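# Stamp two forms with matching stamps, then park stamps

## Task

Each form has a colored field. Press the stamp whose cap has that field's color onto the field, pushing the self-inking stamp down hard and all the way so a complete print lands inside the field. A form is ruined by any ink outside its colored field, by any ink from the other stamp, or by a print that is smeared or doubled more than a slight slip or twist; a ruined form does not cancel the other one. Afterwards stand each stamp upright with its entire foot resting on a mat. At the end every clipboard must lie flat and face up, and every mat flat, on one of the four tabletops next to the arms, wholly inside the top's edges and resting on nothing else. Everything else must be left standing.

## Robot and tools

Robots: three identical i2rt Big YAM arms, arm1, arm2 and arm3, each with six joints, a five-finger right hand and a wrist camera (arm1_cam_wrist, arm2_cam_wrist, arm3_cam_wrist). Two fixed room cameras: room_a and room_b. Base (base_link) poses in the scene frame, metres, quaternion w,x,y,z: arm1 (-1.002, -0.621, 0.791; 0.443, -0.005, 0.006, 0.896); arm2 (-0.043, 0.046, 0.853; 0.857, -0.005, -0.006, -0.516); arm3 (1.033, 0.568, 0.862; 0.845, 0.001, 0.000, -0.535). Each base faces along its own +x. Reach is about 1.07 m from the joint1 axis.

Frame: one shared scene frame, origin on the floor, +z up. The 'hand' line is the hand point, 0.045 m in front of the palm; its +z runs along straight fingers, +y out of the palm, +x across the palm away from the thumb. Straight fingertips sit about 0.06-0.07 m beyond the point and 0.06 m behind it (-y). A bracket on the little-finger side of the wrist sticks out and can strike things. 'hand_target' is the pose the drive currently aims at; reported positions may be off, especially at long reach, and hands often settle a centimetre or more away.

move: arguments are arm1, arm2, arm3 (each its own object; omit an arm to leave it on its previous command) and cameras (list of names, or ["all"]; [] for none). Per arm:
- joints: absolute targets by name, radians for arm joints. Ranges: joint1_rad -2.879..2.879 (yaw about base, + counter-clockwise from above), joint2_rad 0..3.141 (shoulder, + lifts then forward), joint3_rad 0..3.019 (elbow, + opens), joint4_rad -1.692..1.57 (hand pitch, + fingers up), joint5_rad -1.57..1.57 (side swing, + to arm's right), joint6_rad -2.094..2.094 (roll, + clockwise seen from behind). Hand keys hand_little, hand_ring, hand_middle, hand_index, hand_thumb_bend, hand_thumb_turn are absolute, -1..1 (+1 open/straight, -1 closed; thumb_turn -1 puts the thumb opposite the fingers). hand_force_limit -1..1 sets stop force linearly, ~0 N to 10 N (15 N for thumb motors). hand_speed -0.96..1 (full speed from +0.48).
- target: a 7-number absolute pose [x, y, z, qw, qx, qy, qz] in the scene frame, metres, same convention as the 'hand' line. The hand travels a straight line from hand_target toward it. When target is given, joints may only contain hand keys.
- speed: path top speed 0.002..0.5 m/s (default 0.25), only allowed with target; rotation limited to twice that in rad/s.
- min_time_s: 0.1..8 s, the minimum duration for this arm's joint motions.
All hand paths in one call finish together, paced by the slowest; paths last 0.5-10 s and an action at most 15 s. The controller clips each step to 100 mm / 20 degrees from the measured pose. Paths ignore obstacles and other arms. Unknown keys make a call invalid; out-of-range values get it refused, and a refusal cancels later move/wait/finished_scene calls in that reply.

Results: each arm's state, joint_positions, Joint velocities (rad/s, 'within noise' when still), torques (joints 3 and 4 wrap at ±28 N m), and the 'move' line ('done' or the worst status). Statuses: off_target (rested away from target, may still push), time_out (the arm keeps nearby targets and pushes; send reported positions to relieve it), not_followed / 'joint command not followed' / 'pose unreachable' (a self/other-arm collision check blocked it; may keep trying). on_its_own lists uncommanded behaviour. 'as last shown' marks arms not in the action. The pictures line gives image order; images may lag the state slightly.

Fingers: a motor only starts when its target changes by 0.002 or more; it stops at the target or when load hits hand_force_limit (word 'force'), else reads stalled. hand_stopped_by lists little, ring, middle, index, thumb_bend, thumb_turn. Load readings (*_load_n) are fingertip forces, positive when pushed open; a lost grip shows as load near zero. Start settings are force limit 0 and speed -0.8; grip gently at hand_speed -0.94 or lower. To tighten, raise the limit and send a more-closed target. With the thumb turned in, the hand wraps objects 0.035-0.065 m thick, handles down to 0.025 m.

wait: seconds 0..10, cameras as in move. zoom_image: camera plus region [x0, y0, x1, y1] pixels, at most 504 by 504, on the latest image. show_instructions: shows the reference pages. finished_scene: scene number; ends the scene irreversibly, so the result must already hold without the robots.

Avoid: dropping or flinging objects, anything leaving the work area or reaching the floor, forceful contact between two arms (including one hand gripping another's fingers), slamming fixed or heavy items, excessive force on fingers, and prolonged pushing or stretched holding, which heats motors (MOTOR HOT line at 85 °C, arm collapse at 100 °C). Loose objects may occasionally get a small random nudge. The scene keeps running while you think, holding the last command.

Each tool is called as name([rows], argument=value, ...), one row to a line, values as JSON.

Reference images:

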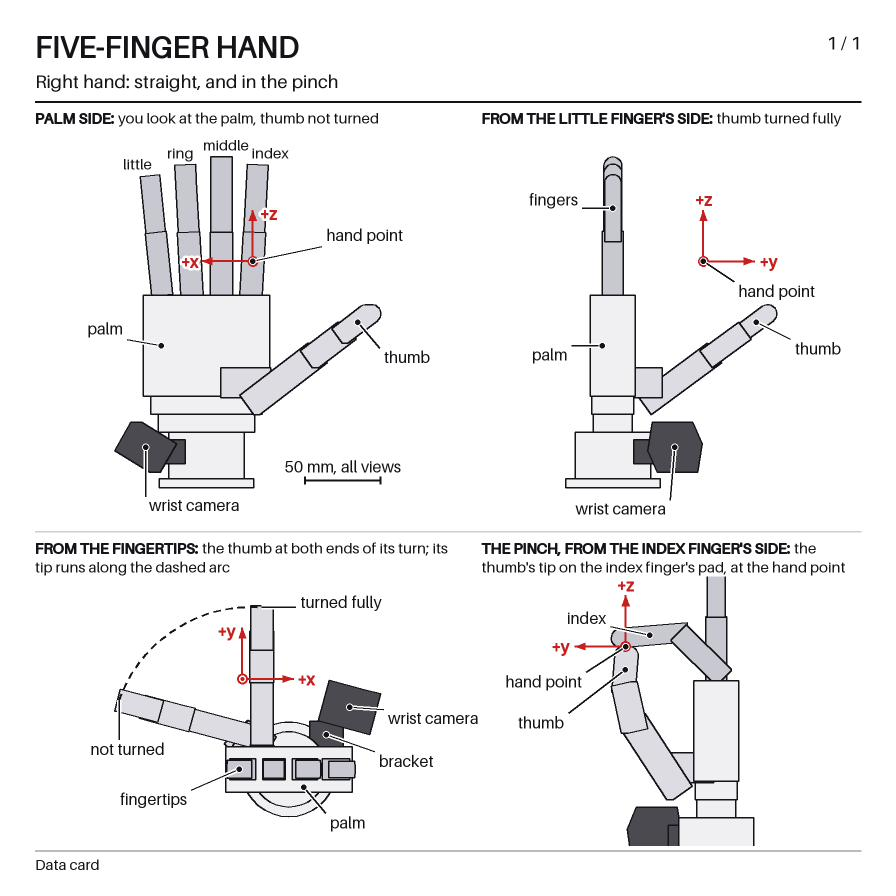

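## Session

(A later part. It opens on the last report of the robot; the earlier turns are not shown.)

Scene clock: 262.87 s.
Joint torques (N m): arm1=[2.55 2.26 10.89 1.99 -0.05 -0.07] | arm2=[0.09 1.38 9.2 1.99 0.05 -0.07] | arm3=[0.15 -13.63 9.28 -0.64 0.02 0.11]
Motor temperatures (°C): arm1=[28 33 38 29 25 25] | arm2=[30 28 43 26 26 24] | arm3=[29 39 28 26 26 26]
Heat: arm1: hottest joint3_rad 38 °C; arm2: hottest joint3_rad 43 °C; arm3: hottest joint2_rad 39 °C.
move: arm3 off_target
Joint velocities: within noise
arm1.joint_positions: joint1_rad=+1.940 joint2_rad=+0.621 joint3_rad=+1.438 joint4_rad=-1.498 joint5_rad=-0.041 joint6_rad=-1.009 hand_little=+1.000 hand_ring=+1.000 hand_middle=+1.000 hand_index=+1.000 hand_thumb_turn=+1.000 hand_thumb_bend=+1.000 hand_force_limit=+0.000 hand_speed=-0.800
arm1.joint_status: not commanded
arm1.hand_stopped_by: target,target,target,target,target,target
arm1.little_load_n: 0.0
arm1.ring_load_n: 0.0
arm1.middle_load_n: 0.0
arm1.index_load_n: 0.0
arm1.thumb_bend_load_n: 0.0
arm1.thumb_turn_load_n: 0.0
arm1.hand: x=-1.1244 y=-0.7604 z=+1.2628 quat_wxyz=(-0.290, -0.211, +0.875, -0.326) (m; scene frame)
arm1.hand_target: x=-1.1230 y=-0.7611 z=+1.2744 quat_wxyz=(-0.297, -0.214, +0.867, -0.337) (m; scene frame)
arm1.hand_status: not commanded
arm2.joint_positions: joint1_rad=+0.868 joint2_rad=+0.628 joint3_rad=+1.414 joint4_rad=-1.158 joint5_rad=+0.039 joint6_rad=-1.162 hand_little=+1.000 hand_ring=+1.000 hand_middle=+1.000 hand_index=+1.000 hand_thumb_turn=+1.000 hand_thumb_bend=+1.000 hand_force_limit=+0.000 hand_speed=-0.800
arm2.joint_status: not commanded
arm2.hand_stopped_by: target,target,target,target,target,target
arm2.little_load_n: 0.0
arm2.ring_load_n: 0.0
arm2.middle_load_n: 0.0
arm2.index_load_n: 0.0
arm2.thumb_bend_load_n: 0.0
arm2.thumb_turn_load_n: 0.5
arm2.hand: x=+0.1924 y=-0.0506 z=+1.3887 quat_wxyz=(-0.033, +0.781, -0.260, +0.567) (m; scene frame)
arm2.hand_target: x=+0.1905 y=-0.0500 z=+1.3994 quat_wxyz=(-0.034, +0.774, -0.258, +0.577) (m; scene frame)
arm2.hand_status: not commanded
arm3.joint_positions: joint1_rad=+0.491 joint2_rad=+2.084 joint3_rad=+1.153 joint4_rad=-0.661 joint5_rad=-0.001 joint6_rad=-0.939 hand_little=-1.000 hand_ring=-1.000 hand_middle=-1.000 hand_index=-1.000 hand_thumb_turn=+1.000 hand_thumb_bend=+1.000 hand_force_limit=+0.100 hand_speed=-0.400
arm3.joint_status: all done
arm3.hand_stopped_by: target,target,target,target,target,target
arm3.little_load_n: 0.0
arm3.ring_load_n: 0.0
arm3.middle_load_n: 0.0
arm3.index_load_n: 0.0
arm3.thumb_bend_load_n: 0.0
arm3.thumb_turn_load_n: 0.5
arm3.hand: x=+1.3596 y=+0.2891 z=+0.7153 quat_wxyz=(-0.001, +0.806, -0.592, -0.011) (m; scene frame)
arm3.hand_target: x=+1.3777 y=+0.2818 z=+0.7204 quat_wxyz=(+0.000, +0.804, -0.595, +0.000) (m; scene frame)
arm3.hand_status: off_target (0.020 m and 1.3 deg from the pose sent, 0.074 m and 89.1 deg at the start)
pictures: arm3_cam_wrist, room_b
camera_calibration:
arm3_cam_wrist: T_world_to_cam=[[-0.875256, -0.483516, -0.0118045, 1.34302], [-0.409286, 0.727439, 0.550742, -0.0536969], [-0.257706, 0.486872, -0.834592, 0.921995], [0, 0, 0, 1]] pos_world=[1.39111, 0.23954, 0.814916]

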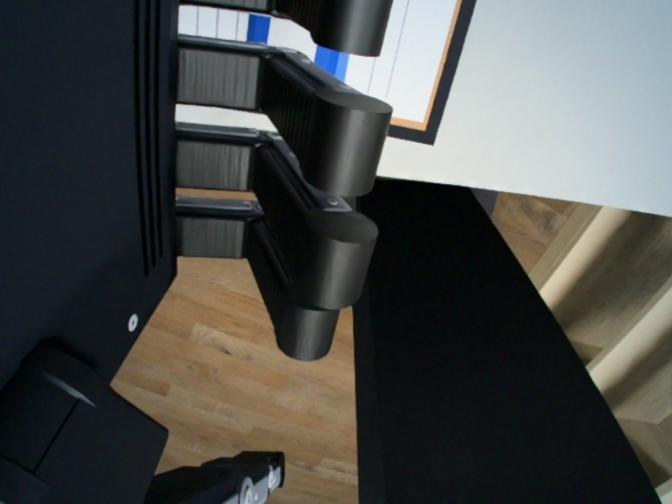

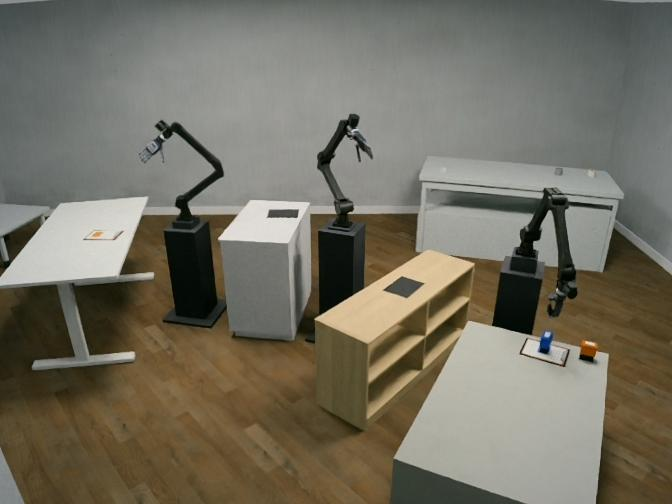

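move(arm3={"target": [1.394, 0.275, 0.65, 0.0035, 0.8039, -0.5948, 0.011], "speed": 0.12}, cameras=["arm3_cam_wrist", "room_b", "room_a"])

zoom_image(camera="room_b", region=[500, 290, 590, 370])

zoom_image(camera="room_a", region=[70, 240, 170, 330])

Scene clock: 265.67 s.
Joint torques (N m): arm1=[2.61 2.32 10.86 1.98 -0.05 -0.06] | arm2=[0.15 1.32 9.18 2 0.05 -0.07] | arm3=[0.21 -14.86 8.01 0.49 0.03 0.11]
Motor temperatures (°C): arm1=[28 33 38 29 25 25] | arm2=[30 28 43 26 26 24] | arm3=[29 39 29 26 26 26]
Heat: arm1: hottest joint3_rad 38 °C; arm2: hottest joint3_rad 43 °C; arm3: hottest joint2_rad 39 °C.
move: arm3 off_target
Joint velocities: within noise
arm1, arm2: as last shown
arm2.thumb_turn_load_n: 0.0
arm3.joint_positions: joint1_rad=+0.499 joint2_rad=+2.251 joint3_rad=+1.214 joint4_rad=-0.556 joint5_rad=+0.006 joint6_rad=-0.929 hand_little=-1.000 hand_ring=-1.000 hand_middle=-1.000 hand_index=-1.000 hand_thumb_turn=+1.000 hand_thumb_bend=+1.000 hand_force_limit=+0.100 hand_speed=-0.400
arm3.joint_status: not commanded
arm3.hand_stopped_by: target,target,target,target,target,target
arm3.little_load_n: 0.5
arm3.ring_load_n: 0.0
arm3.middle_load_n: 0.0
arm3.index_load_n: 0.0
arm3.thumb_bend_load_n: 0.0
arm3.thumb_turn_load_n: 0.0
arm3.hand: x=+1.3710 y=+0.2843 z=+0.6484 quat_wxyz=(+0.002, +0.805, -0.593, -0.011) (m; scene frame)
arm3.hand_target: x=+1.3937 y=+0.2754 z=+0.6508 quat_wxyz=(+0.003, +0.804, -0.595, +0.011) (m; scene frame)
arm3.hand_status: off_target (0.025 m and 2.6 deg from the pose sent, 0.075 m and 2.6 deg at the start)
pictures: arm3_cam_wrist, room_a, room_b
camera_calibration:
arm3_cam_wrist: T_world_to_cam=[[-0.876518, -0.481345, -0.00488564, 1.34647], [-0.404866, 0.731687, 0.548377, -0.0144686], [-0.260384, 0.482641, -0.836217, 0.8774], [0, 0, 0, 1]] pos_world=[1.40281, 0.235236, 0.748209]

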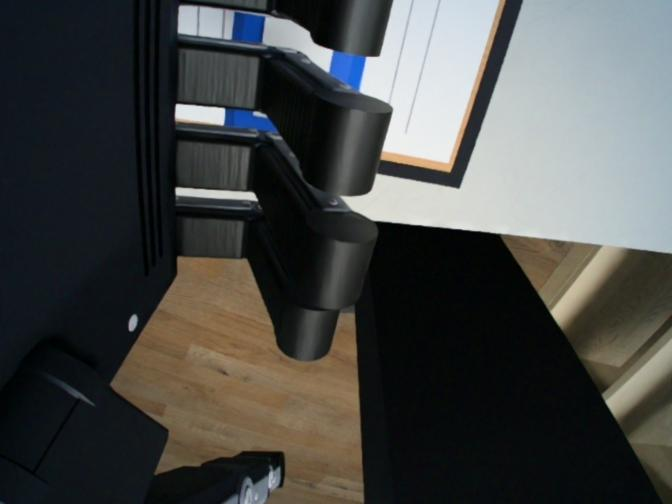

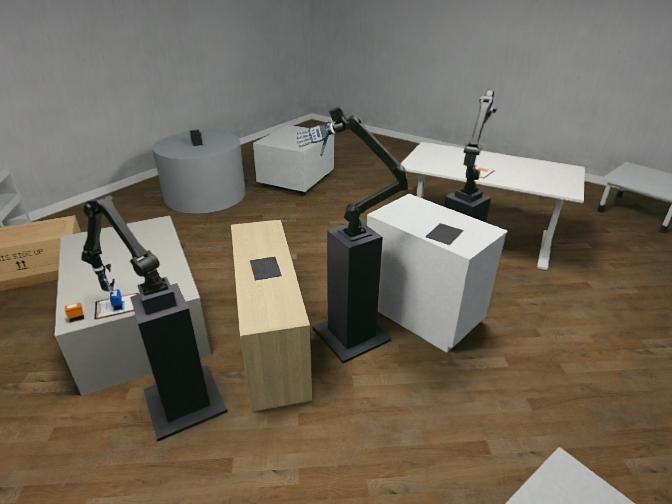

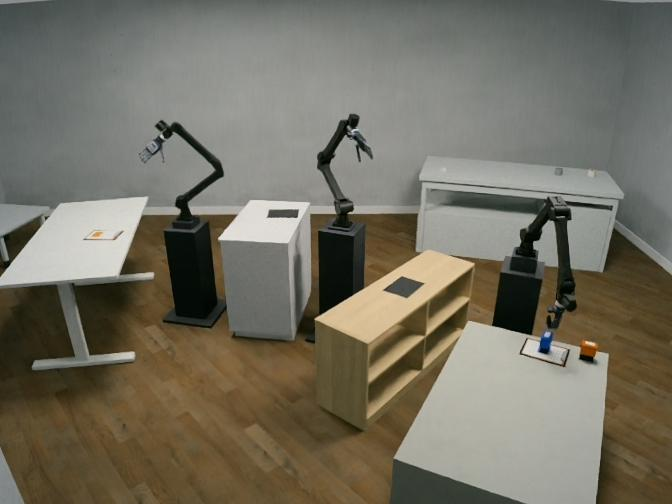

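Scaled by 5.600 from the camera's 672x504 image, which has a finer 960x720 frame.

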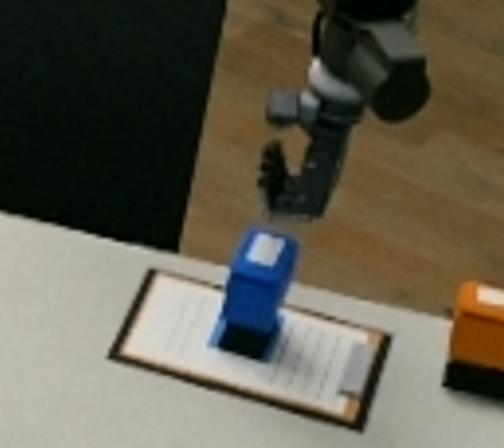

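Scaled by 5.040 from the camera's 672x504 image, which has a finer 960x720 frame.

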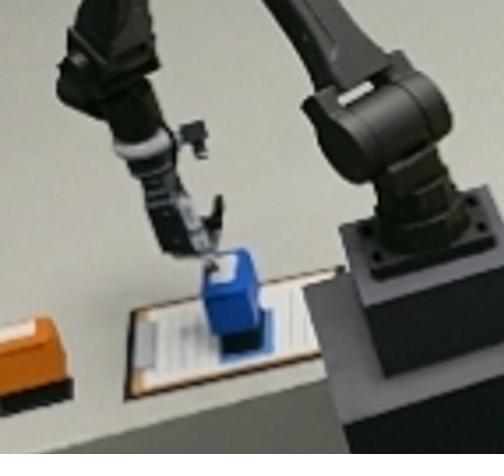

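move(arm3={"target": [1.396, 0.275, 0.618, 0.0035, 0.8039, -0.5948, 0.011], "speed": 0.08}, cameras=["arm3_cam_wrist", "room_b", "room_a"])

zoom_image(camera="room_b", region=[500, 290, 590, 370])

zoom_image(camera="room_a", region=[70, 240, 170, 330])

Scene clock: 275.43 s.
Joint torques (N m): arm1=[2.67 2.26 10.86 1.98 -0.05 -0.06] | arm2=[0.09 1.32 9.17 2 0.05 -0.07] | arm3=[0.5 -15.15 7.38 0.51 0.02 0.11]
Motor temperatures (°C): arm1=[28 33 38 29 25 25] | arm2=[30 28 43 26 26 24] | arm3=[29 39 30 26 26 26]
Heat: arm1: hottest joint3_rad 38 °C; arm2: hottest joint3_rad 43 °C; arm3: hottest joint2_rad 39 °C.
move: arm3 off_target
Joint velocities: within noise
arm1, arm2: as last shown
arm1.little_load_n: -0.5
arm3.joint_positions: joint1_rad=+0.501 joint2_rad=+2.327 joint3_rad=+1.242 joint4_rad=-0.507 joint5_rad=+0.006 joint6_rad=-0.926 hand_little=-1.000 hand_ring=-1.000 hand_middle=-1.000 hand_index=-1.000 hand_thumb_turn=+1.000 hand_thumb_bend=+1.000 hand_force_limit=+0.100 hand_speed=-0.400
arm3.joint_status: not commanded
arm3.hand_stopped_by: target,target,target,target,target,target
arm3.little_load_n: 0.0
arm3.ring_load_n: 0.0
arm3.middle_load_n: 0.0
arm3.index_load_n: 0.0
arm3.thumb_bend_load_n: 0.0
arm3.thumb_turn_load_n: 0.0
arm3.hand: x=+1.3734 y=+0.2836 z=+0.6166 quat_wxyz=(+0.002, +0.805, -0.594, -0.011) (m; scene frame)
arm3.hand_target: x=+1.3958 y=+0.2754 z=+0.6188 quat_wxyz=(+0.003, +0.804, -0.595, +0.011) (m; scene frame)
arm3.hand_status: off_target (0.024 m and 2.5 deg from the pose sent, 0.040 m and 2.6 deg at the start)
pictures: arm3_cam_wrist, room_a, room_b
camera_calibration:
arm3_cam_wrist: T_world_to_cam=[[-0.87686, -0.480719, -0.00514427, 1.34852], [-0.404647, 0.732237, 0.547805, 0.0043862], [-0.259573, 0.48243, -0.83659, 0.850924], [0, 0, 0, 1]] pos_world=[1.40511, 0.234535, 0.716409]

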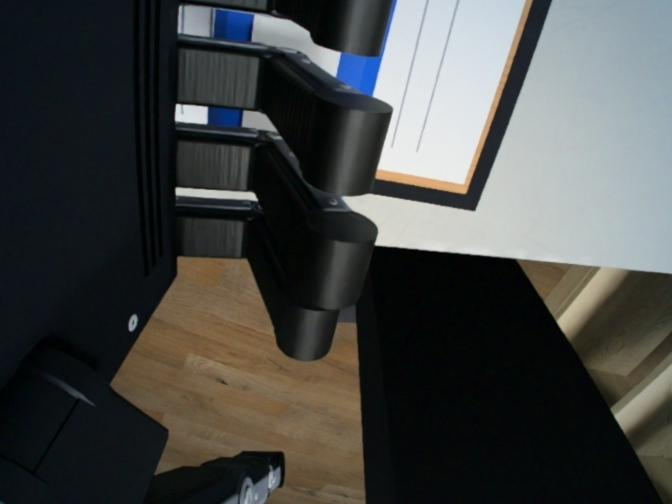

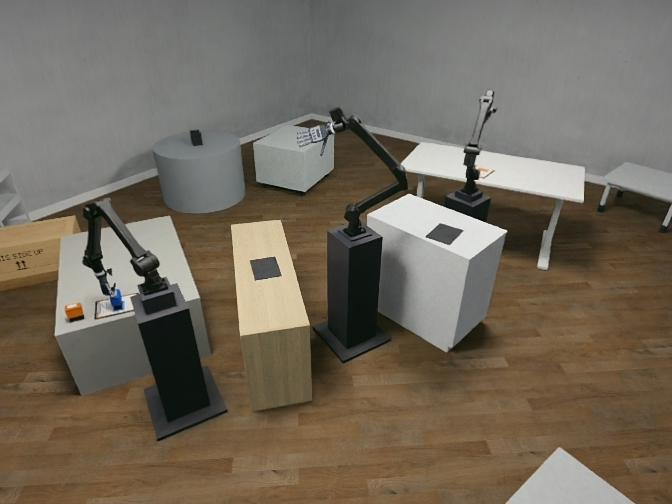

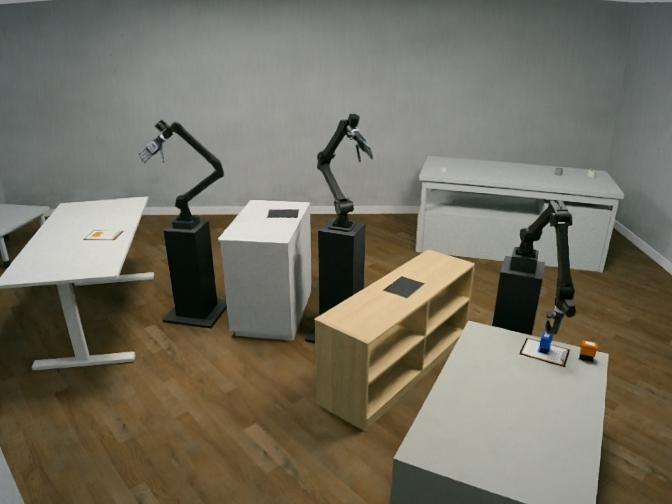

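Scaled by 5.600 from the camera's 672x504 image, which has a finer 960x720 frame.

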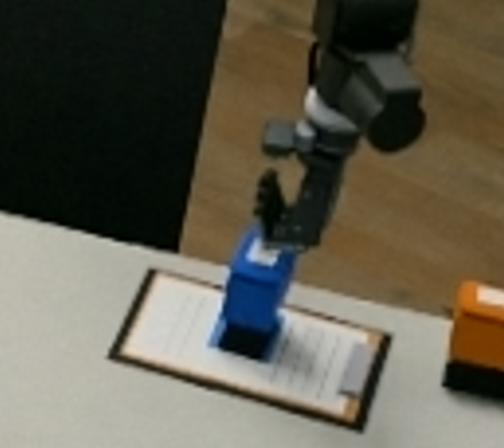

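Scaled by 5.040 from the camera's 672x504 image, which has a finer 960x720 frame.

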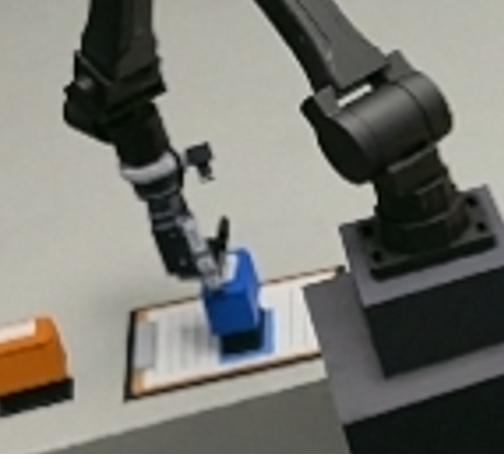

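move(arm3={"target": [1.397, 0.275, 0.600, 0.0035, 0.8039, -0.5948, 0.011], "speed": 0.05}, cameras=["arm3_cam_wrist", "room_b"])

Scene clock: 283.07 s.
Joint torques (N m): arm1=[2.61 2.2 10.89 2.02 -0.04 -0.06] | arm2=[0.03 1.32 9.18 1.99 0.05 -0.07] | arm3=[0.38 -14.74 7.2 0.57 -0.06 0.1]
Motor temperatures (°C): arm1=[28 33 38 29 25 25] | arm2=[30 28 43 26 26 24] | arm3=[29 39 30 26 26 26]
Heat: arm1: hottest joint3_rad 38 °C; arm2: hottest joint3_rad 43 °C; arm3: hottest joint2_rad 39 °C.
move: arm3 off_target
Joint velocities: within noise
arm1, arm2: as last shown
arm1.little_load_n: 0.0
arm3.joint_positions: joint1_rad=+0.503 joint2_rad=+2.361 joint3_rad=+1.259 joint4_rad=-0.484 joint5_rad=+0.009 joint6_rad=-0.924 hand_little=-1.000 hand_ring=-1.000 hand_middle=-1.000 hand_index=-1.000 hand_thumb_turn=+1.000 hand_thumb_bend=+1.000 hand_force_limit=+0.100 hand_speed=-0.400
arm3.joint_status: not commanded
arm3.hand_stopped_by: target,target,target,target,target,target
arm3.little_load_n: 0.0
arm3.ring_load_n: 0.0
arm3.middle_load_n: 0.5
arm3.index_load_n: 0.0
arm3.thumb_bend_load_n: 0.0
arm3.thumb_turn_load_n: 0.0
arm3.hand: x=+1.3767 y=+0.2818 z=+0.6026 quat_wxyz=(+0.004, +0.804, -0.594, -0.008) (m; scene frame)
arm3.hand_target: x=+1.3968 y=+0.2754 z=+0.6007 quat_wxyz=(+0.003, +0.804, -0.595, +0.011) (m; scene frame)
arm3.hand_status: off_target (0.022 m and 2.2 deg from the pose sent, 0.030 m and 2.5 deg at the start)
pictures: arm3_cam_wrist, room_b
camera_calibration:
arm3_cam_wrist: T_world_to_cam=[[-0.877025, -0.480413, -0.0054812, 1.35086], [-0.406378, 0.735686, 0.54187, 0.0196247], [-0.256289, 0.477461, -0.840444, 0.840073], [0, 0, 0, 1]] pos_world=[1.40801, 0.233431, 0.702804]

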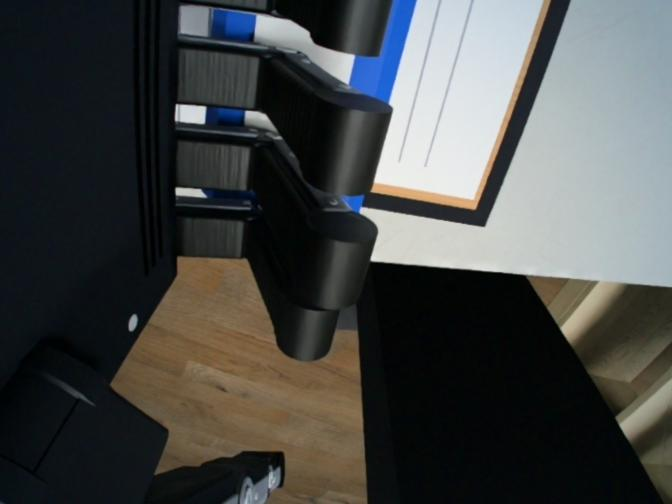

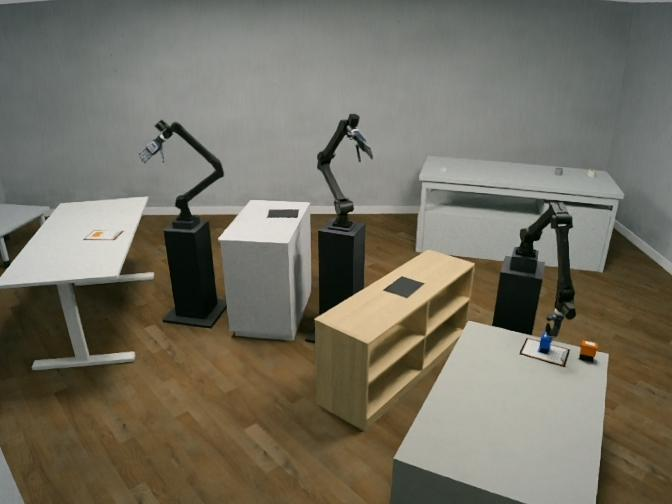

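zoom_image(camera="room_b", region=[500, 290, 620, 380])

move(arm3={"target": [1.397, 0.275, 0.570, 0.0035, 0.8039, -0.5948, 0.011], "speed": 0.05}, cameras=["arm3_cam_wrist", "room_b"])

zoom_image(camera="room_b", region=[500, 290, 620, 380])

Scaled by 4.200 from the camera's 672x504 image, which has a finer 960x720 frame.

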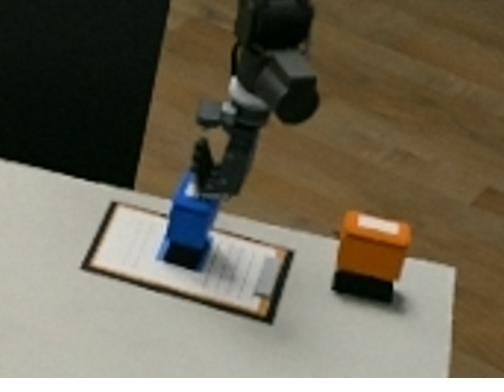

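Scene clock: 285.13 s.
Joint torques (N m): arm1=[2.61 2.2 10.88 1.98 -0.04 -0.06] | arm2=[0.09 1.26 9.2 2 0.05 -0.07] | arm3=[0.26 -12.63 7.53 1.47 -0.18 0.03]
Motor temperatures (°C): arm1=[28 33 38 29 25 25] | arm2=[30 28 43 26 26 24] | arm3=[29 39 30 26 26 26]
Heat: arm1: hottest joint3_rad 38 °C; arm2: hottest joint3_rad 43 °C; arm3: hottest joint2_rad 39 °C.
move: arm3 off_target
Joint velocities: within noise
arm1, arm2: as last shown
arm3.joint_positions: joint1_rad=+0.503 joint2_rad=+2.402 joint3_rad=+1.280 joint4_rad=-0.462 joint5_rad=+0.013 joint6_rad=-0.916 hand_little=-1.000 hand_ring=-1.000 hand_middle=-1.000 hand_index=-1.000 hand_thumb_turn=+1.000 hand_thumb_bend=+1.000 hand_force_limit=+0.100 hand_speed=-0.400
arm3.joint_status: not commanded
arm3.hand_stopped_by: target,target,target,target,target,target
arm3.little_load_n: -2.5
arm3.ring_load_n: -0.5
arm3.middle_load_n: 0.0
arm3.index_load_n: 0.0
arm3.thumb_bend_load_n: 0.0
arm3.thumb_turn_load_n: 0.0
arm3.hand: x=+1.3783 y=+0.2808 z=+0.5863 quat_wxyz=(+0.006, +0.802, -0.597, -0.007) (m; scene frame)
arm3.hand_target: x=+1.3963 y=+0.2755 z=+0.5713 quat_wxyz=(+0.003, +0.804, -0.595, +0.011) (m; scene frame)
arm3.hand_status: off_target (0.025 m and 2.1 deg from the pose sent, 0.039 m and 2.1 deg at the start)
pictures: arm3_cam_wrist, room_b
camera_calibration:
arm3_cam_wrist: T_world_to_cam=[[-0.88028, -0.474447, -0.00266792, 1.35284], [-0.400829, 0.740658, 0.539223, 0.0224837], [-0.253857, 0.475736, -0.842159, 0.825396], [0, 0, 0, 1]] pos_world=[1.40942, 0.232527, 0.6866]

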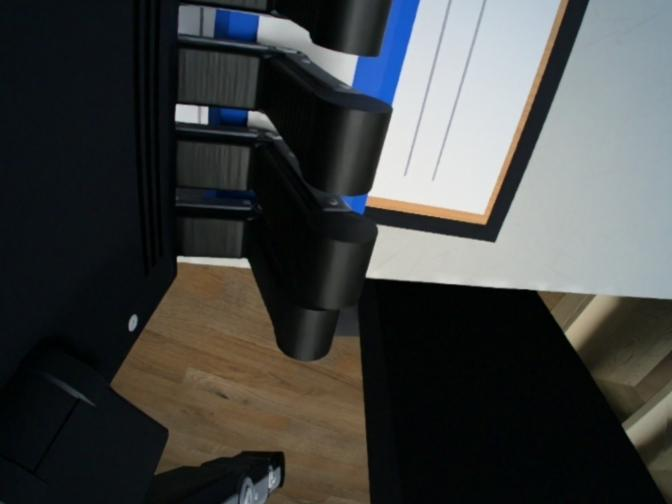

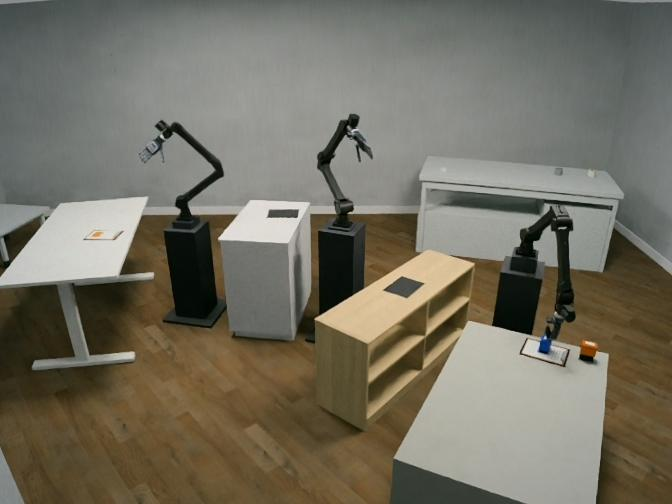

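Scaled by 4.200 from the camera's 672x504 image, which has a finer 960x720 frame.

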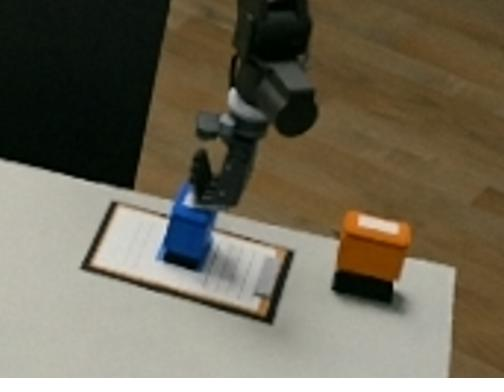

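move(arm3={"target": [1.397, 0.275, 0.545, 0.0035, 0.8039, -0.5948, 0.011], "speed": 0.05}, cameras=["arm3_cam_wrist", "room_b"])

zoom_image(camera="room_b", region=[500, 290, 620, 380])

move(arm3={"target": [1.397, 0.275, 0.52, 0.0035, 0.8039, -0.5948, 0.011], "speed": 0.05}, cameras=["arm3_cam_wrist", "room_b"])

zoom_image(camera="room_b", region=[500, 290, 620, 380])

Scene clock: 287.37 s.
Joint torques (N m): arm1=[2.67 2.14 10.88 1.99 -0.05 -0.06] | arm2=[0.09 1.32 9.2 1.98 0.05 -0.07] | arm3=[-0.03 -10.58 8.42 2.35 -0.38 -0.02]
Motor temperatures (°C): arm1=[28 33 38 29 25 25] | arm2=[30 28 43 26 26 24] | arm3=[29 39 30 26 26 26]
Heat: arm1: hottest joint3_rad 38 °C; arm2: hottest joint3_rad 43 °C; arm3: hottest joint2_rad 39 °C.
move: arm3 off_target
Joint velocities: within noise
arm1, arm2: as last shown
arm3.joint_positions: joint1_rad=+0.506 joint2_rad=+2.427 joint3_rad=+1.291 joint4_rad=-0.449 joint5_rad=+0.018 joint6_rad=-0.910 hand_little=-1.000 hand_ring=-1.000 hand_middle=-1.000 hand_index=-1.000 hand_thumb_turn=+1.000 hand_thumb_bend=+1.000 hand_force_limit=+0.100 hand_speed=-0.400
arm3.joint_status: not commanded
arm3.hand_stopped_by: target,target,target,target,target,target
arm3.little_load_n: -3.5
arm3.ring_load_n: -2.0
arm3.middle_load_n: -1.0
arm3.index_load_n: 0.0
arm3.thumb_bend_load_n: 0.0
arm3.thumb_turn_load_n: 0.0
arm3.hand: x=+1.3786 y=+0.2813 z=+0.5759 quat_wxyz=(+0.008, +0.801, -0.598, -0.007) (m; scene frame)
arm3.hand_target: x=+1.3953 y=+0.2763 z=+0.5477 quat_wxyz=(+0.003, +0.804, -0.595, +0.011) (m; scene frame)
arm3.hand_status: off_target (0.037 m and 2.2 deg from the pose sent, 0.046 m and 2.1 deg at the start)
pictures: arm3_cam_wrist, room_b
camera_calibration:
arm3_cam_wrist: T_world_to_cam=[[-0.88205, -0.471149, 0.00252838, 1.35175], [-0.396031, 0.744306, 0.537744, 0.0209417], [-0.255239, 0.473316, -0.843104, 0.819678], [0, 0, 0, 1]] pos_world=[1.40982, 0.233323, 0.676395]

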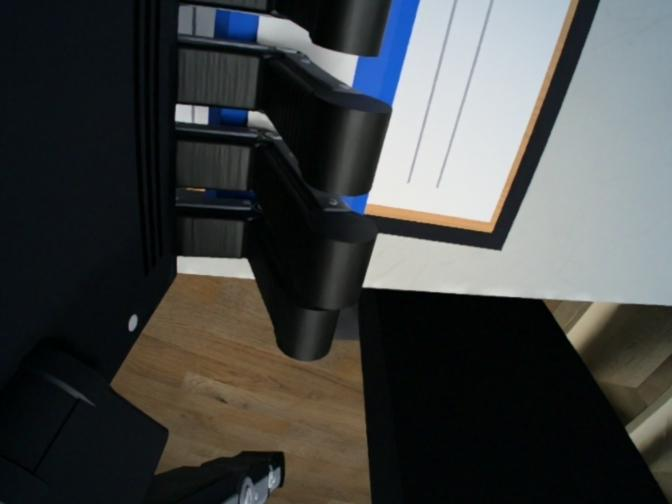

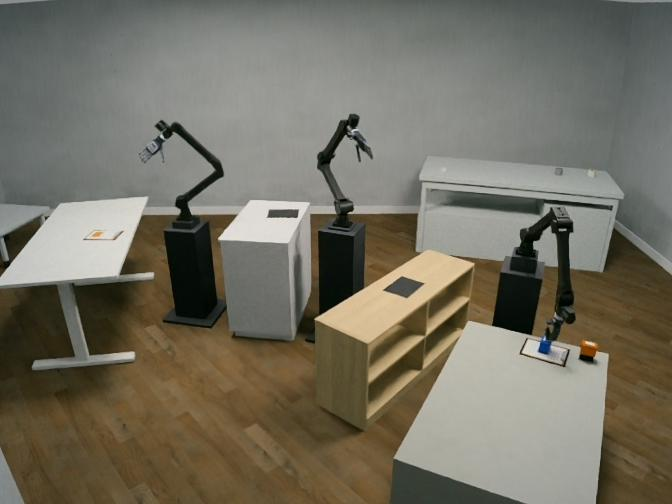

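Scaled by 4.200 from the camera's 672x504 image, which has a finer 960x720 frame.

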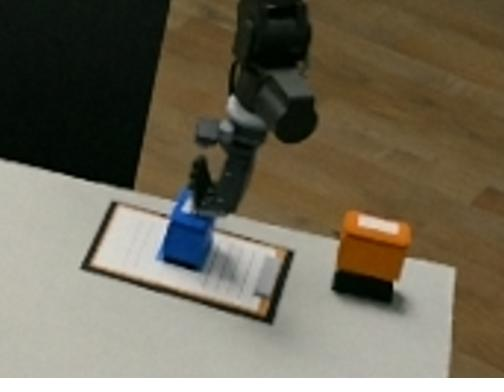

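Scene clock: 288.43 s.
Joint torques (N m): arm1=[2.61 2.14 10.88 2 -0.04 -0.06] | arm2=[0.09 1.32 9.17 2 0.05 -0.07] | arm3=[-0.32 -7.12 9.58 3.66 -0.57 -0.1]
Motor temperatures (°C): arm1=[28 33 38 29 25 25] | arm2=[30 28 43 26 26 24] | arm3=[29 39 30 26 26 26]
Heat: arm1: hottest joint3_rad 38 °C; arm2: hottest joint3_rad 43 °C; arm3: hottest joint2_rad 39 °C.
move: arm3 off_target
Joint velocities: within noise
arm1, arm2: as last shown
arm3.joint_positions: joint1_rad=+0.509 joint2_rad=+2.430 joint3_rad=+1.295 joint4_rad=-0.449 joint5_rad=+0.023 joint6_rad=-0.903 hand_little=-1.000 hand_ring=-1.000 hand_middle=-1.000 hand_index=-1.000 hand_thumb_turn=+1.000 hand_thumb_bend=+1.000 hand_force_limit=+0.100 hand_speed=-0.400
arm3.joint_status: not commanded
arm3.hand_stopped_by: target,target,target,target,target,target
arm3.little_load_n: -4.0
arm3.ring_load_n: -4.0
arm3.middle_load_n: -3.5
arm3.index_load_n: 0.0
arm3.thumb_bend_load_n: 0.0
arm3.thumb_turn_load_n: 0.0
arm3.hand: x=+1.3794 y=+0.2815 z=+0.5749 quat_wxyz=(+0.011, +0.800, -0.600, -0.007) (m; scene frame)
arm3.hand_target: x=+1.3929 y=+0.2781 z=+0.5265 quat_wxyz=(+0.004, +0.804, -0.595, +0.011) (m; scene frame)
arm3.hand_status: off_target (0.058 m and 2.4 deg from the pose sent, 0.059 m and 2.2 deg at the start)
pictures: arm3_cam_wrist, room_b
camera_calibration:
arm3_cam_wrist: T_world_to_cam=[[-0.884153, -0.46714, 0.00735704, 1.35155], [-0.391018, 0.748512, 0.53557, 0.0148293], [-0.255693, 0.470649, -0.844459, 0.821089], [0, 0, 0, 1]] pos_world=[1.41072, 0.233819, 0.67549]

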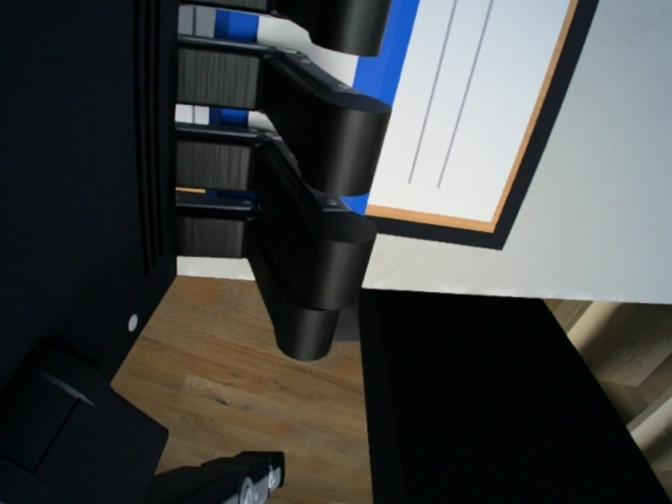

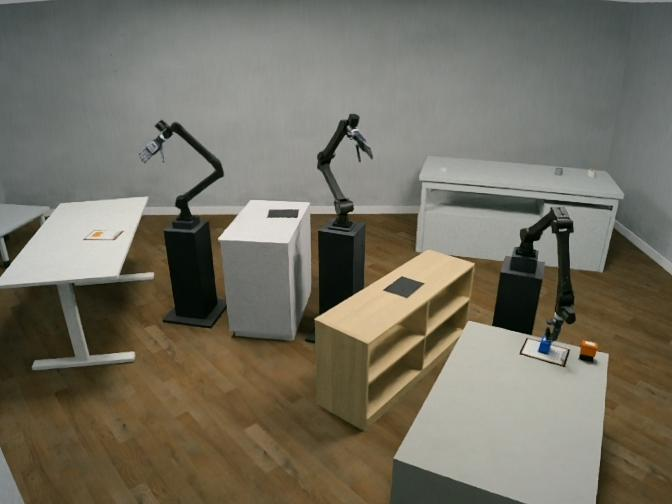

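Scaled by 4.200 from the camera's 672x504 image, which has a finer 960x720 frame.

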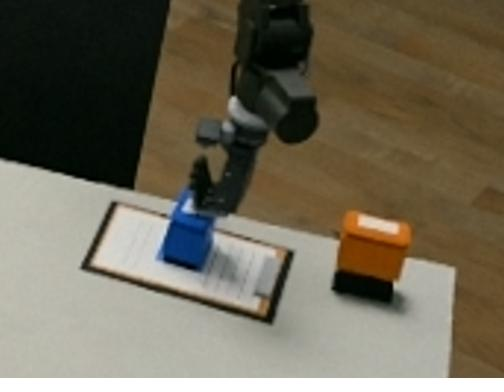

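move(arm3={"target": [1.399, 0.275, 0.60, 0.0035, 0.8039, -0.5948, 0.011], "speed": 0.06})

move(arm3={"target": [1.399, 0.278, 0.74, 0.0035, 0.8039, -0.5948, 0.011], "speed": 0.12}, cameras=["arm3_cam_wrist", "room_b"])

zoom_image(camera="room_b", region=[500, 290, 620, 380])

Scene clock: 290.90 s.
Joint torques (N m): arm1=[2.73 2.2 10.86 1.98 -0.04 -0.06] | arm2=[0.09 1.32 9.18 2 0.05 -0.08] | arm3=[-0.62 -15.79 5.04 0.21 0.05 -0.08]
Motor temperatures (°C): arm1=[28 33 38 29 25 25] | arm2=[30 28 43 26 26 24] | arm3=[29 39 30 26 26 26]
Heat: arm1: hottest joint3_rad 38 °C; arm2: hottest joint3_rad 43 °C; arm3: hottest joint2_rad 39 °C.
move: arm3 done
Joint velocities: within noise
arm1, arm2: as last shown
arm3.joint_positions: joint1_rad=+0.514 joint2_rad=+2.377 joint3_rad=+1.295 joint4_rad=-0.478 joint5_rad=+0.007 joint6_rad=-0.902 hand_little=-1.000 hand_ring=-1.000 hand_middle=-1.000 hand_index=-1.000 hand_thumb_turn=+1.000 hand_thumb_bend=+1.000 hand_force_limit=+0.100 hand_speed=-0.400
arm3.joint_status: not commanded
arm3.hand_stopped_by: target,target,target,target,target,target
arm3.little_load_n: 0.0
arm3.ring_load_n: -0.5
arm3.middle_load_n: -1.0
arm3.index_load_n: 0.0
arm3.thumb_bend_load_n: 0.0
arm3.thumb_turn_load_n: 0.0
arm3.hand: x=+1.3940 y=+0.2781 z=+0.5994 quat_wxyz=(+0.002, +0.801, -0.598, +0.005) (m; scene frame)
arm3.hand_target: x=+1.3991 y=+0.2751 z=+0.6001 quat_wxyz=(+0.003, +0.804, -0.595, +0.011) (m; scene frame)
arm3.hand_status: done (0.006 m and 0.9 deg from the pose sent, 0.032 m and 2.4 deg at the start)
pictures: none

Scene clock: 292.80 s.
Joint torques (N m): arm1=[2.61 2.2 10.85 2.03 -0.04 -0.06] | arm2=[0.09 1.38 9.17 2 0.05 -0.07] | arm3=[-0.15 -16.09 5.74 -0.51 0.03 -0.02]
Motor temperatures (°C): arm1=[28 33 38 29 25 25] | arm2=[30 28 43 26 26 24] | arm3=[29 39 30 26 26 26]
Heat: arm1: hottest joint3_rad 38 °C; arm2: hottest joint3_rad 43 °C; arm3: hottest joint2_rad 39 °C.
move: arm3 done
Joint velocities: within noise
arm1.joint_positions: joint1_rad=+1.940 joint2_rad=+0.621 joint3_rad=+1.438 joint4_rad=-1.498 joint5_rad=-0.041 joint6_rad=-1.009 hand_little=+1.000 hand_ring=+1.000 hand_middle=+1.000 hand_index=+1.000 hand_thumb_turn=+1.000 hand_thumb_bend=+1.000 hand_force_limit=+0.000 hand_speed=-0.800
arm1.joint_status: not commanded
arm1.hand_stopped_by: target,target,target,target,target,target
arm1.little_load_n: 0.0
arm1.ring_load_n: 0.0
arm1.middle_load_n: -0.5
arm1.index_load_n: -0.5
arm1.thumb_bend_load_n: 0.0
arm1.thumb_turn_load_n: 0.0
arm1.hand: x=-1.1244 y=-0.7604 z=+1.2628 quat_wxyz=(-0.290, -0.211, +0.875, -0.326) (m; scene frame)
arm1.hand_target: x=-1.1230 y=-0.7611 z=+1.2744 quat_wxyz=(-0.297, -0.214, +0.867, -0.337) (m; scene frame)
arm1.hand_status: not commanded
arm2.joint_positions: joint1_rad=+0.868 joint2_rad=+0.628 joint3_rad=+1.414 joint4_rad=-1.158 joint5_rad=+0.039 joint6_rad=-1.162 hand_little=+1.000 hand_ring=+1.000 hand_middle=+1.000 hand_index=+1.000 hand_thumb_turn=+1.000 hand_thumb_bend=+1.000 hand_force_limit=+0.000 hand_speed=-0.800
arm2.joint_status: not commanded
arm2.hand_stopped_by: target,target,target,target,target,target
arm2.little_load_n: 0.0
arm2.ring_load_n: 0.0
arm2.middle_load_n: 0.0
arm2.index_load_n: 0.0
arm2.thumb_bend_load_n: 0.0
arm2.thumb_turn_load_n: 0.0
arm2.hand: x=+0.1924 y=-0.0506 z=+1.3887 quat_wxyz=(-0.033, +0.781, -0.260, +0.567) (m; scene frame)
arm2.hand_target: x=+0.1905 y=-0.0500 z=+1.3994 quat_wxyz=(-0.034, +0.774, -0.258, +0.577) (m; scene frame)
arm2.hand_status: not commanded
arm3.joint_positions: joint1_rad=+0.514 joint2_rad=+2.089 joint3_rad=+1.250 joint4_rad=-0.706 joint5_rad=+0.007 joint6_rad=-0.902 hand_little=-1.000 hand_ring=-1.000 hand_middle=-1.000 hand_index=-1.000 hand_thumb_turn=+1.000 hand_thumb_bend=+1.000 hand_force_limit=+0.100 hand_speed=-0.400
arm3.joint_status: not commanded
arm3.hand_stopped_by: target,target,target,target,target,target
arm3.little_load_n: 0.0
arm3.ring_load_n: 0.0
arm3.middle_load_n: 0.0
arm3.index_load_n: 0.0
arm3.thumb_bend_load_n: 0.0
arm3.thumb_turn_load_n: 0.0
arm3.hand: x=+1.3991 y=+0.2740 z=+0.7335 quat_wxyz=(+0.002, +0.801, -0.598, +0.012) (m; scene frame)
arm3.hand_target: x=+1.3991 y=+0.2780 z=+0.7398 quat_wxyz=(+0.004, +0.804, -0.595, +0.011) (m; scene frame)
arm3.hand_status: done (0.008 m and 0.5 deg from the pose sent, 0.141 m and 0.9 deg at the start)
pictures: arm3_cam_wrist, room_b
camera_calibration:
arm3_cam_wrist: T_world_to_cam=[[-0.881644, -0.471271, -0.0246487, 1.38548], [-0.416115, 0.751697, 0.511663, -0.00498601], [-0.222604, 0.461361, -0.858832, 0.930442], [0, 0, 0, 1]] pos_world=[1.42654, 0.227415, 0.835795]

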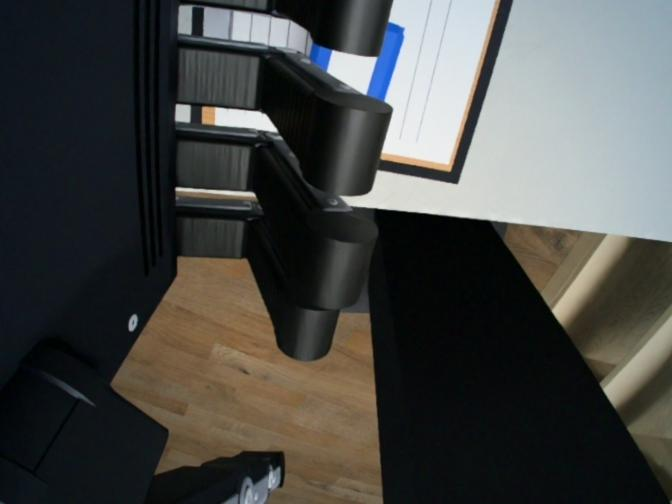

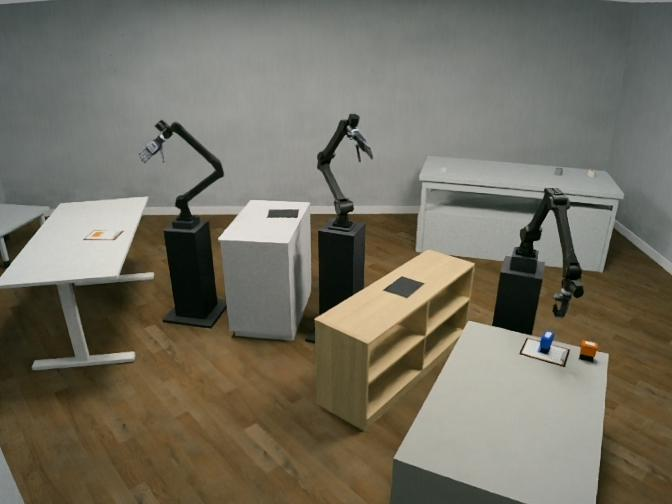

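Scaled by 4.200 from the camera's 672x504 image, which has a finer 960x720 frame.

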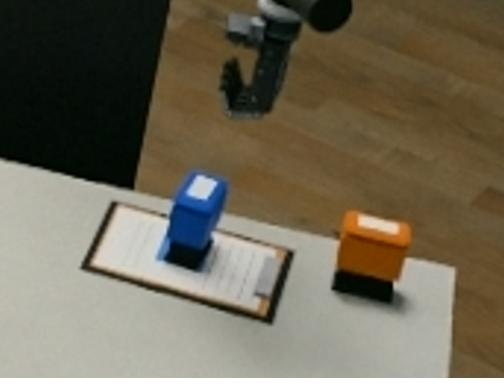

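move(arm3={"target": [1.413, 0.290, 0.72, 0.3433, -0.7360, 0.5169, -0.2718], "speed": 0.2, "joints": {"hand_little": 0.48, "hand_ring": 0.48, "hand_middle": 0.48, "hand_index": 0.48, "hand_thumb_turn": -1.0, "hand_thumb_bend": 0.99, "hand_speed": 0.0}}, cameras=["arm3_cam_wrist"])

Scene clock: 296.63 s.
Joint torques (N m): arm1=[2.67 2.32 10.85 1.96 -0.05 -0.06] | arm2=[0.09 1.38 9.18 2 0.05 -0.07] | arm3=[-1.61 -12.22 4.29 1.62 -0.69 -0.08]
Motor temperatures (°C): arm1=[28 33 38 29 25 25] | arm2=[30 28 44 26 26 24] | arm3=[29 39 30 26 26 26]
Heat: arm1: hottest joint3_rad 38 °C; arm2: hottest joint3_rad 44 °C; arm3: hottest joint2_rad 39 °C.
move: arm3 done
Joint velocities: within noise
arm1, arm2: as last shown
arm1.little_load_n: 0.5
arm1.middle_load_n: 0.0
arm1.index_load_n: 0.0
arm3.joint_positions: joint1_rad=+0.258 joint2_rad=+2.015 joint3_rad=+0.877 joint4_rad=+0.023 joint5_rad=-0.806 joint6_rad=-1.020 hand_little=+0.480 hand_ring=+0.480 hand_middle=+0.480 hand_index=+0.480 hand_thumb_turn=-1.000 hand_thumb_bend=+0.990 hand_force_limit=+0.100 hand_speed=+0.000
arm3.joint_status: all done
arm3.hand_stopped_by: target,target,target,target,target,target
arm3.little_load_n: 0.0
arm3.ring_load_n: 0.0
arm3.middle_load_n: 0.0
arm3.index_load_n: 0.0
arm3.thumb_bend_load_n: 0.0
arm3.thumb_turn_load_n: 0.0
arm3.hand: x=+1.4158 y=+0.2938 z=+0.7225 quat_wxyz=(-0.345, +0.737, -0.518, +0.265) (m; scene frame)
arm3.hand_target: x=+1.4129 y=+0.2901 z=+0.7201 quat_wxyz=(-0.343, +0.736, -0.517, +0.271) (m; scene frame)
arm3.hand_status: done (0.005 m and 0.8 deg from the pose sent, 0.025 m and 51.4 deg at the start)
pictures: arm3_cam_wrist
camera_calibration:
arm3_cam_wrist: T_world_to_cam=[[-0.488731, -0.40694, -0.771713, 1.37382], [-0.770168, 0.616792, 0.162506, 0.785778], [0.409857, 0.673771, -0.614858, -0.21865], [0, 0, 0, 1]] pos_world=[1.36623, 0.22172, 0.798062]

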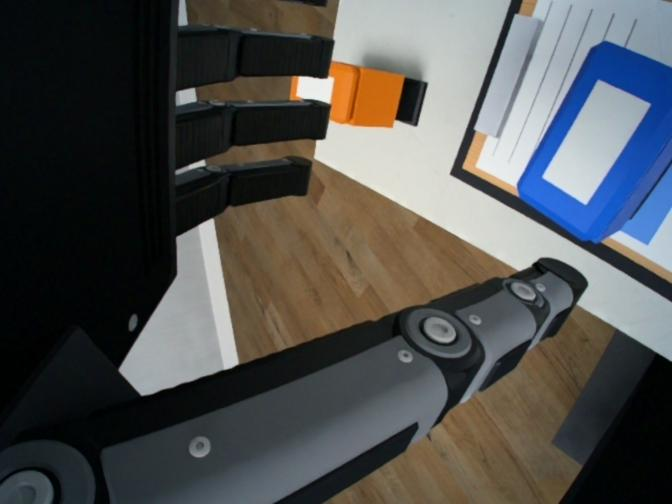

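move(arm3={"target": [1.413, 0.289, 0.63, 0.3433, -0.7360, 0.5169, -0.2718], "speed": 0.12}, cameras=["arm3_cam_wrist"])

move(arm3={"target": [1.415, 0.287, 0.590, 0.3433, -0.7360, 0.5169, -0.2718], "speed": 0.08}, cameras=["arm3_cam_wrist", "room_b"])

zoom_image(camera="room_b", region=[500, 290, 620, 380])

Scene clock: 298.83 s.
Joint torques (N m): arm1=[2.73 2.2 10.88 1.98 -0.05 -0.06] | arm2=[0.15 1.38 9.18 2 0.05 -0.07] | arm3=[-1.85 -13.04 4.92 1.62 -0.69 -0.11]
Motor temperatures (°C): arm1=[28 33 38 29 25 25] | arm2=[30 28 44 26 26 24] | arm3=[29 39 30 26 26 26]
Heat: arm1: hottest joint3_rad 38 °C; arm2: hottest joint3_rad 44 °C; arm3: hottest joint2_rad 39 °C.
move: arm3 off_target
Joint velocities: within noise
arm1, arm2: as last shown
arm1.little_load_n: 0.0
arm2.middle_load_n: -0.5
arm3.joint_positions: joint1_rad=+0.258 joint2_rad=+2.268 joint3_rad=+0.905 joint4_rad=+0.214 joint5_rad=-0.807 joint6_rad=-1.020 hand_little=+0.480 hand_ring=+0.480 hand_middle=+0.480 hand_index=+0.480 hand_thumb_turn=-1.000 hand_thumb_bend=+0.990 hand_force_limit=+0.100 hand_speed=+0.000
arm3.joint_status: not commanded
arm3.hand_stopped_by: target,target,target,target,target,target
arm3.little_load_n: 0.0
arm3.ring_load_n: -0.5
arm3.middle_load_n: 0.0
arm3.index_load_n: 0.0
arm3.thumb_bend_load_n: 0.0
arm3.thumb_turn_load_n: 0.0
arm3.hand: x=+1.4045 y=+0.3076 z=+0.6284 quat_wxyz=(-0.349, +0.735, -0.524, +0.251) (m; scene frame)
arm3.hand_target: x=+1.4126 y=+0.2893 z=+0.6306 quat_wxyz=(-0.343, +0.736, -0.517, +0.272) (m; scene frame)
arm3.hand_status: off_target (0.021 m and 2.6 deg from the pose sent, 0.093 m and 0.8 deg at the start)
pictures: arm3_cam_wrist
camera_calibration:
arm3_cam_wrist: T_world_to_cam=[[-0.504155, -0.387857, -0.771618, 1.31697], [-0.766788, 0.612096, 0.193327, 0.761171], [0.397321, 0.689134, -0.605995, -0.273869], [0, 0, 0, 1]] pos_world=[1.35643, 0.233619, 0.703077]

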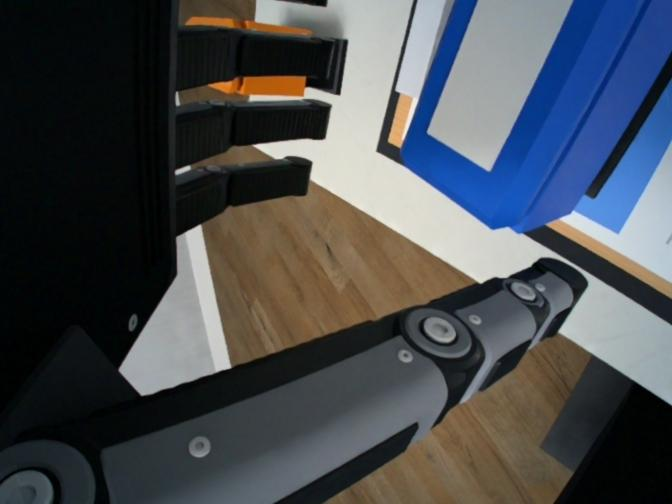

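Scene clock: 300.13 s.
Joint torques (N m): arm1=[2.67 2.26 10.84 1.98 -0.05 -0.06] | arm2=[0.15 1.38 9.17 2 0.05 -0.07] | arm3=[-1.55 -13.51 4.14 1.57 -0.68 -0.11]
Motor temperatures (°C): arm1=[28 33 38 29 25 25] | arm2=[30 28 44 26 26 24] | arm3=[29 39 30 26 26 26]
Heat: arm1: hottest joint3_rad 38 °C; arm2: hottest joint3_rad 44 °C; arm3: hottest joint2_rad 39 °C.
move: arm3 off_target
Joint velocities: within noise
arm1, arm2: as last shown
arm2.middle_load_n: 0.0
arm3.joint_positions: joint1_rad=+0.258 joint2_rad=+2.382 joint3_rad=+0.961 joint4_rad=+0.277 joint5_rad=-0.807 joint6_rad=-1.020 hand_little=+0.480 hand_ring=+0.480 hand_middle=+0.480 hand_index=+0.480 hand_thumb_turn=-1.000 hand_thumb_bend=+0.990 hand_force_limit=+0.100 hand_speed=+0.000
arm3.joint_status: not commanded
arm3.hand_stopped_by: target,target,target,target,target,target
arm3.little_load_n: -0.5
arm3.ring_load_n: 0.0
arm3.middle_load_n: 0.0
arm3.index_load_n: 0.0
arm3.thumb_bend_load_n: 0.0
arm3.thumb_turn_load_n: 0.0
arm3.hand: x=+1.4077 y=+0.3039 z=+0.5892 quat_wxyz=(-0.349, +0.735, -0.524, +0.253) (m; scene frame)
arm3.hand_target: x=+1.4146 y=+0.2872 z=+0.5904 quat_wxyz=(-0.343, +0.736, -0.517, +0.271) (m; scene frame)
arm3.hand_status: off_target (0.018 m and 2.4 deg from the pose sent, 0.045 m and 2.6 deg at the start)
pictures: arm3_cam_wrist, room_b
camera_calibration:
arm3_cam_wrist: T_world_to_cam=[[-0.502424, -0.389878, -0.771728, 1.28519], [-0.767199, 0.612631, 0.189974, 0.775911], [0.398718, 0.687516, -0.606915, -0.297301], [0, 0, 0, 1]] pos_world=[1.35953, 0.230119, 0.663976]

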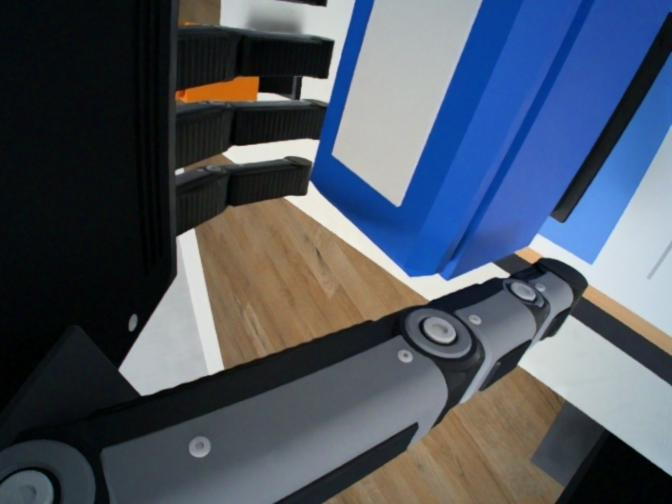

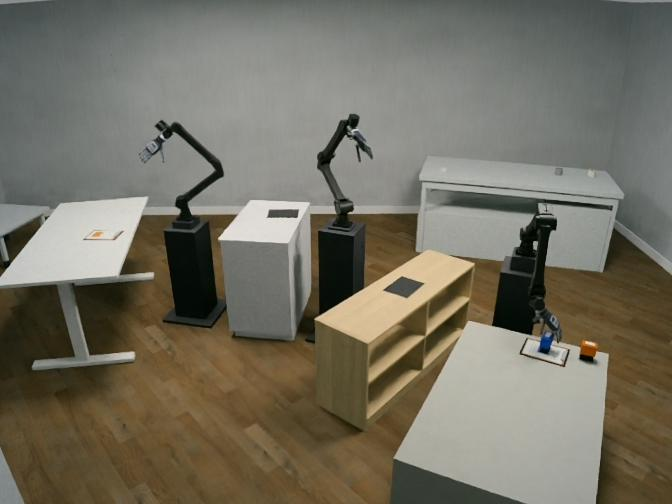

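Scaled by 4.200 from the camera's 672x504 image, which has a finer 960x720 frame.

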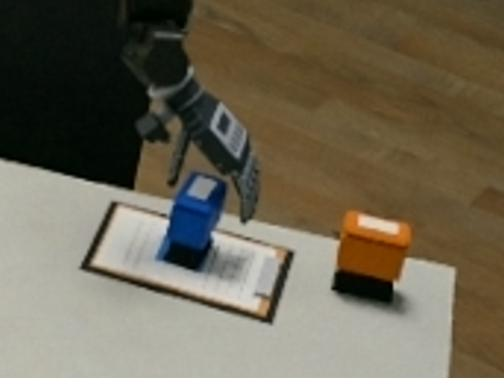

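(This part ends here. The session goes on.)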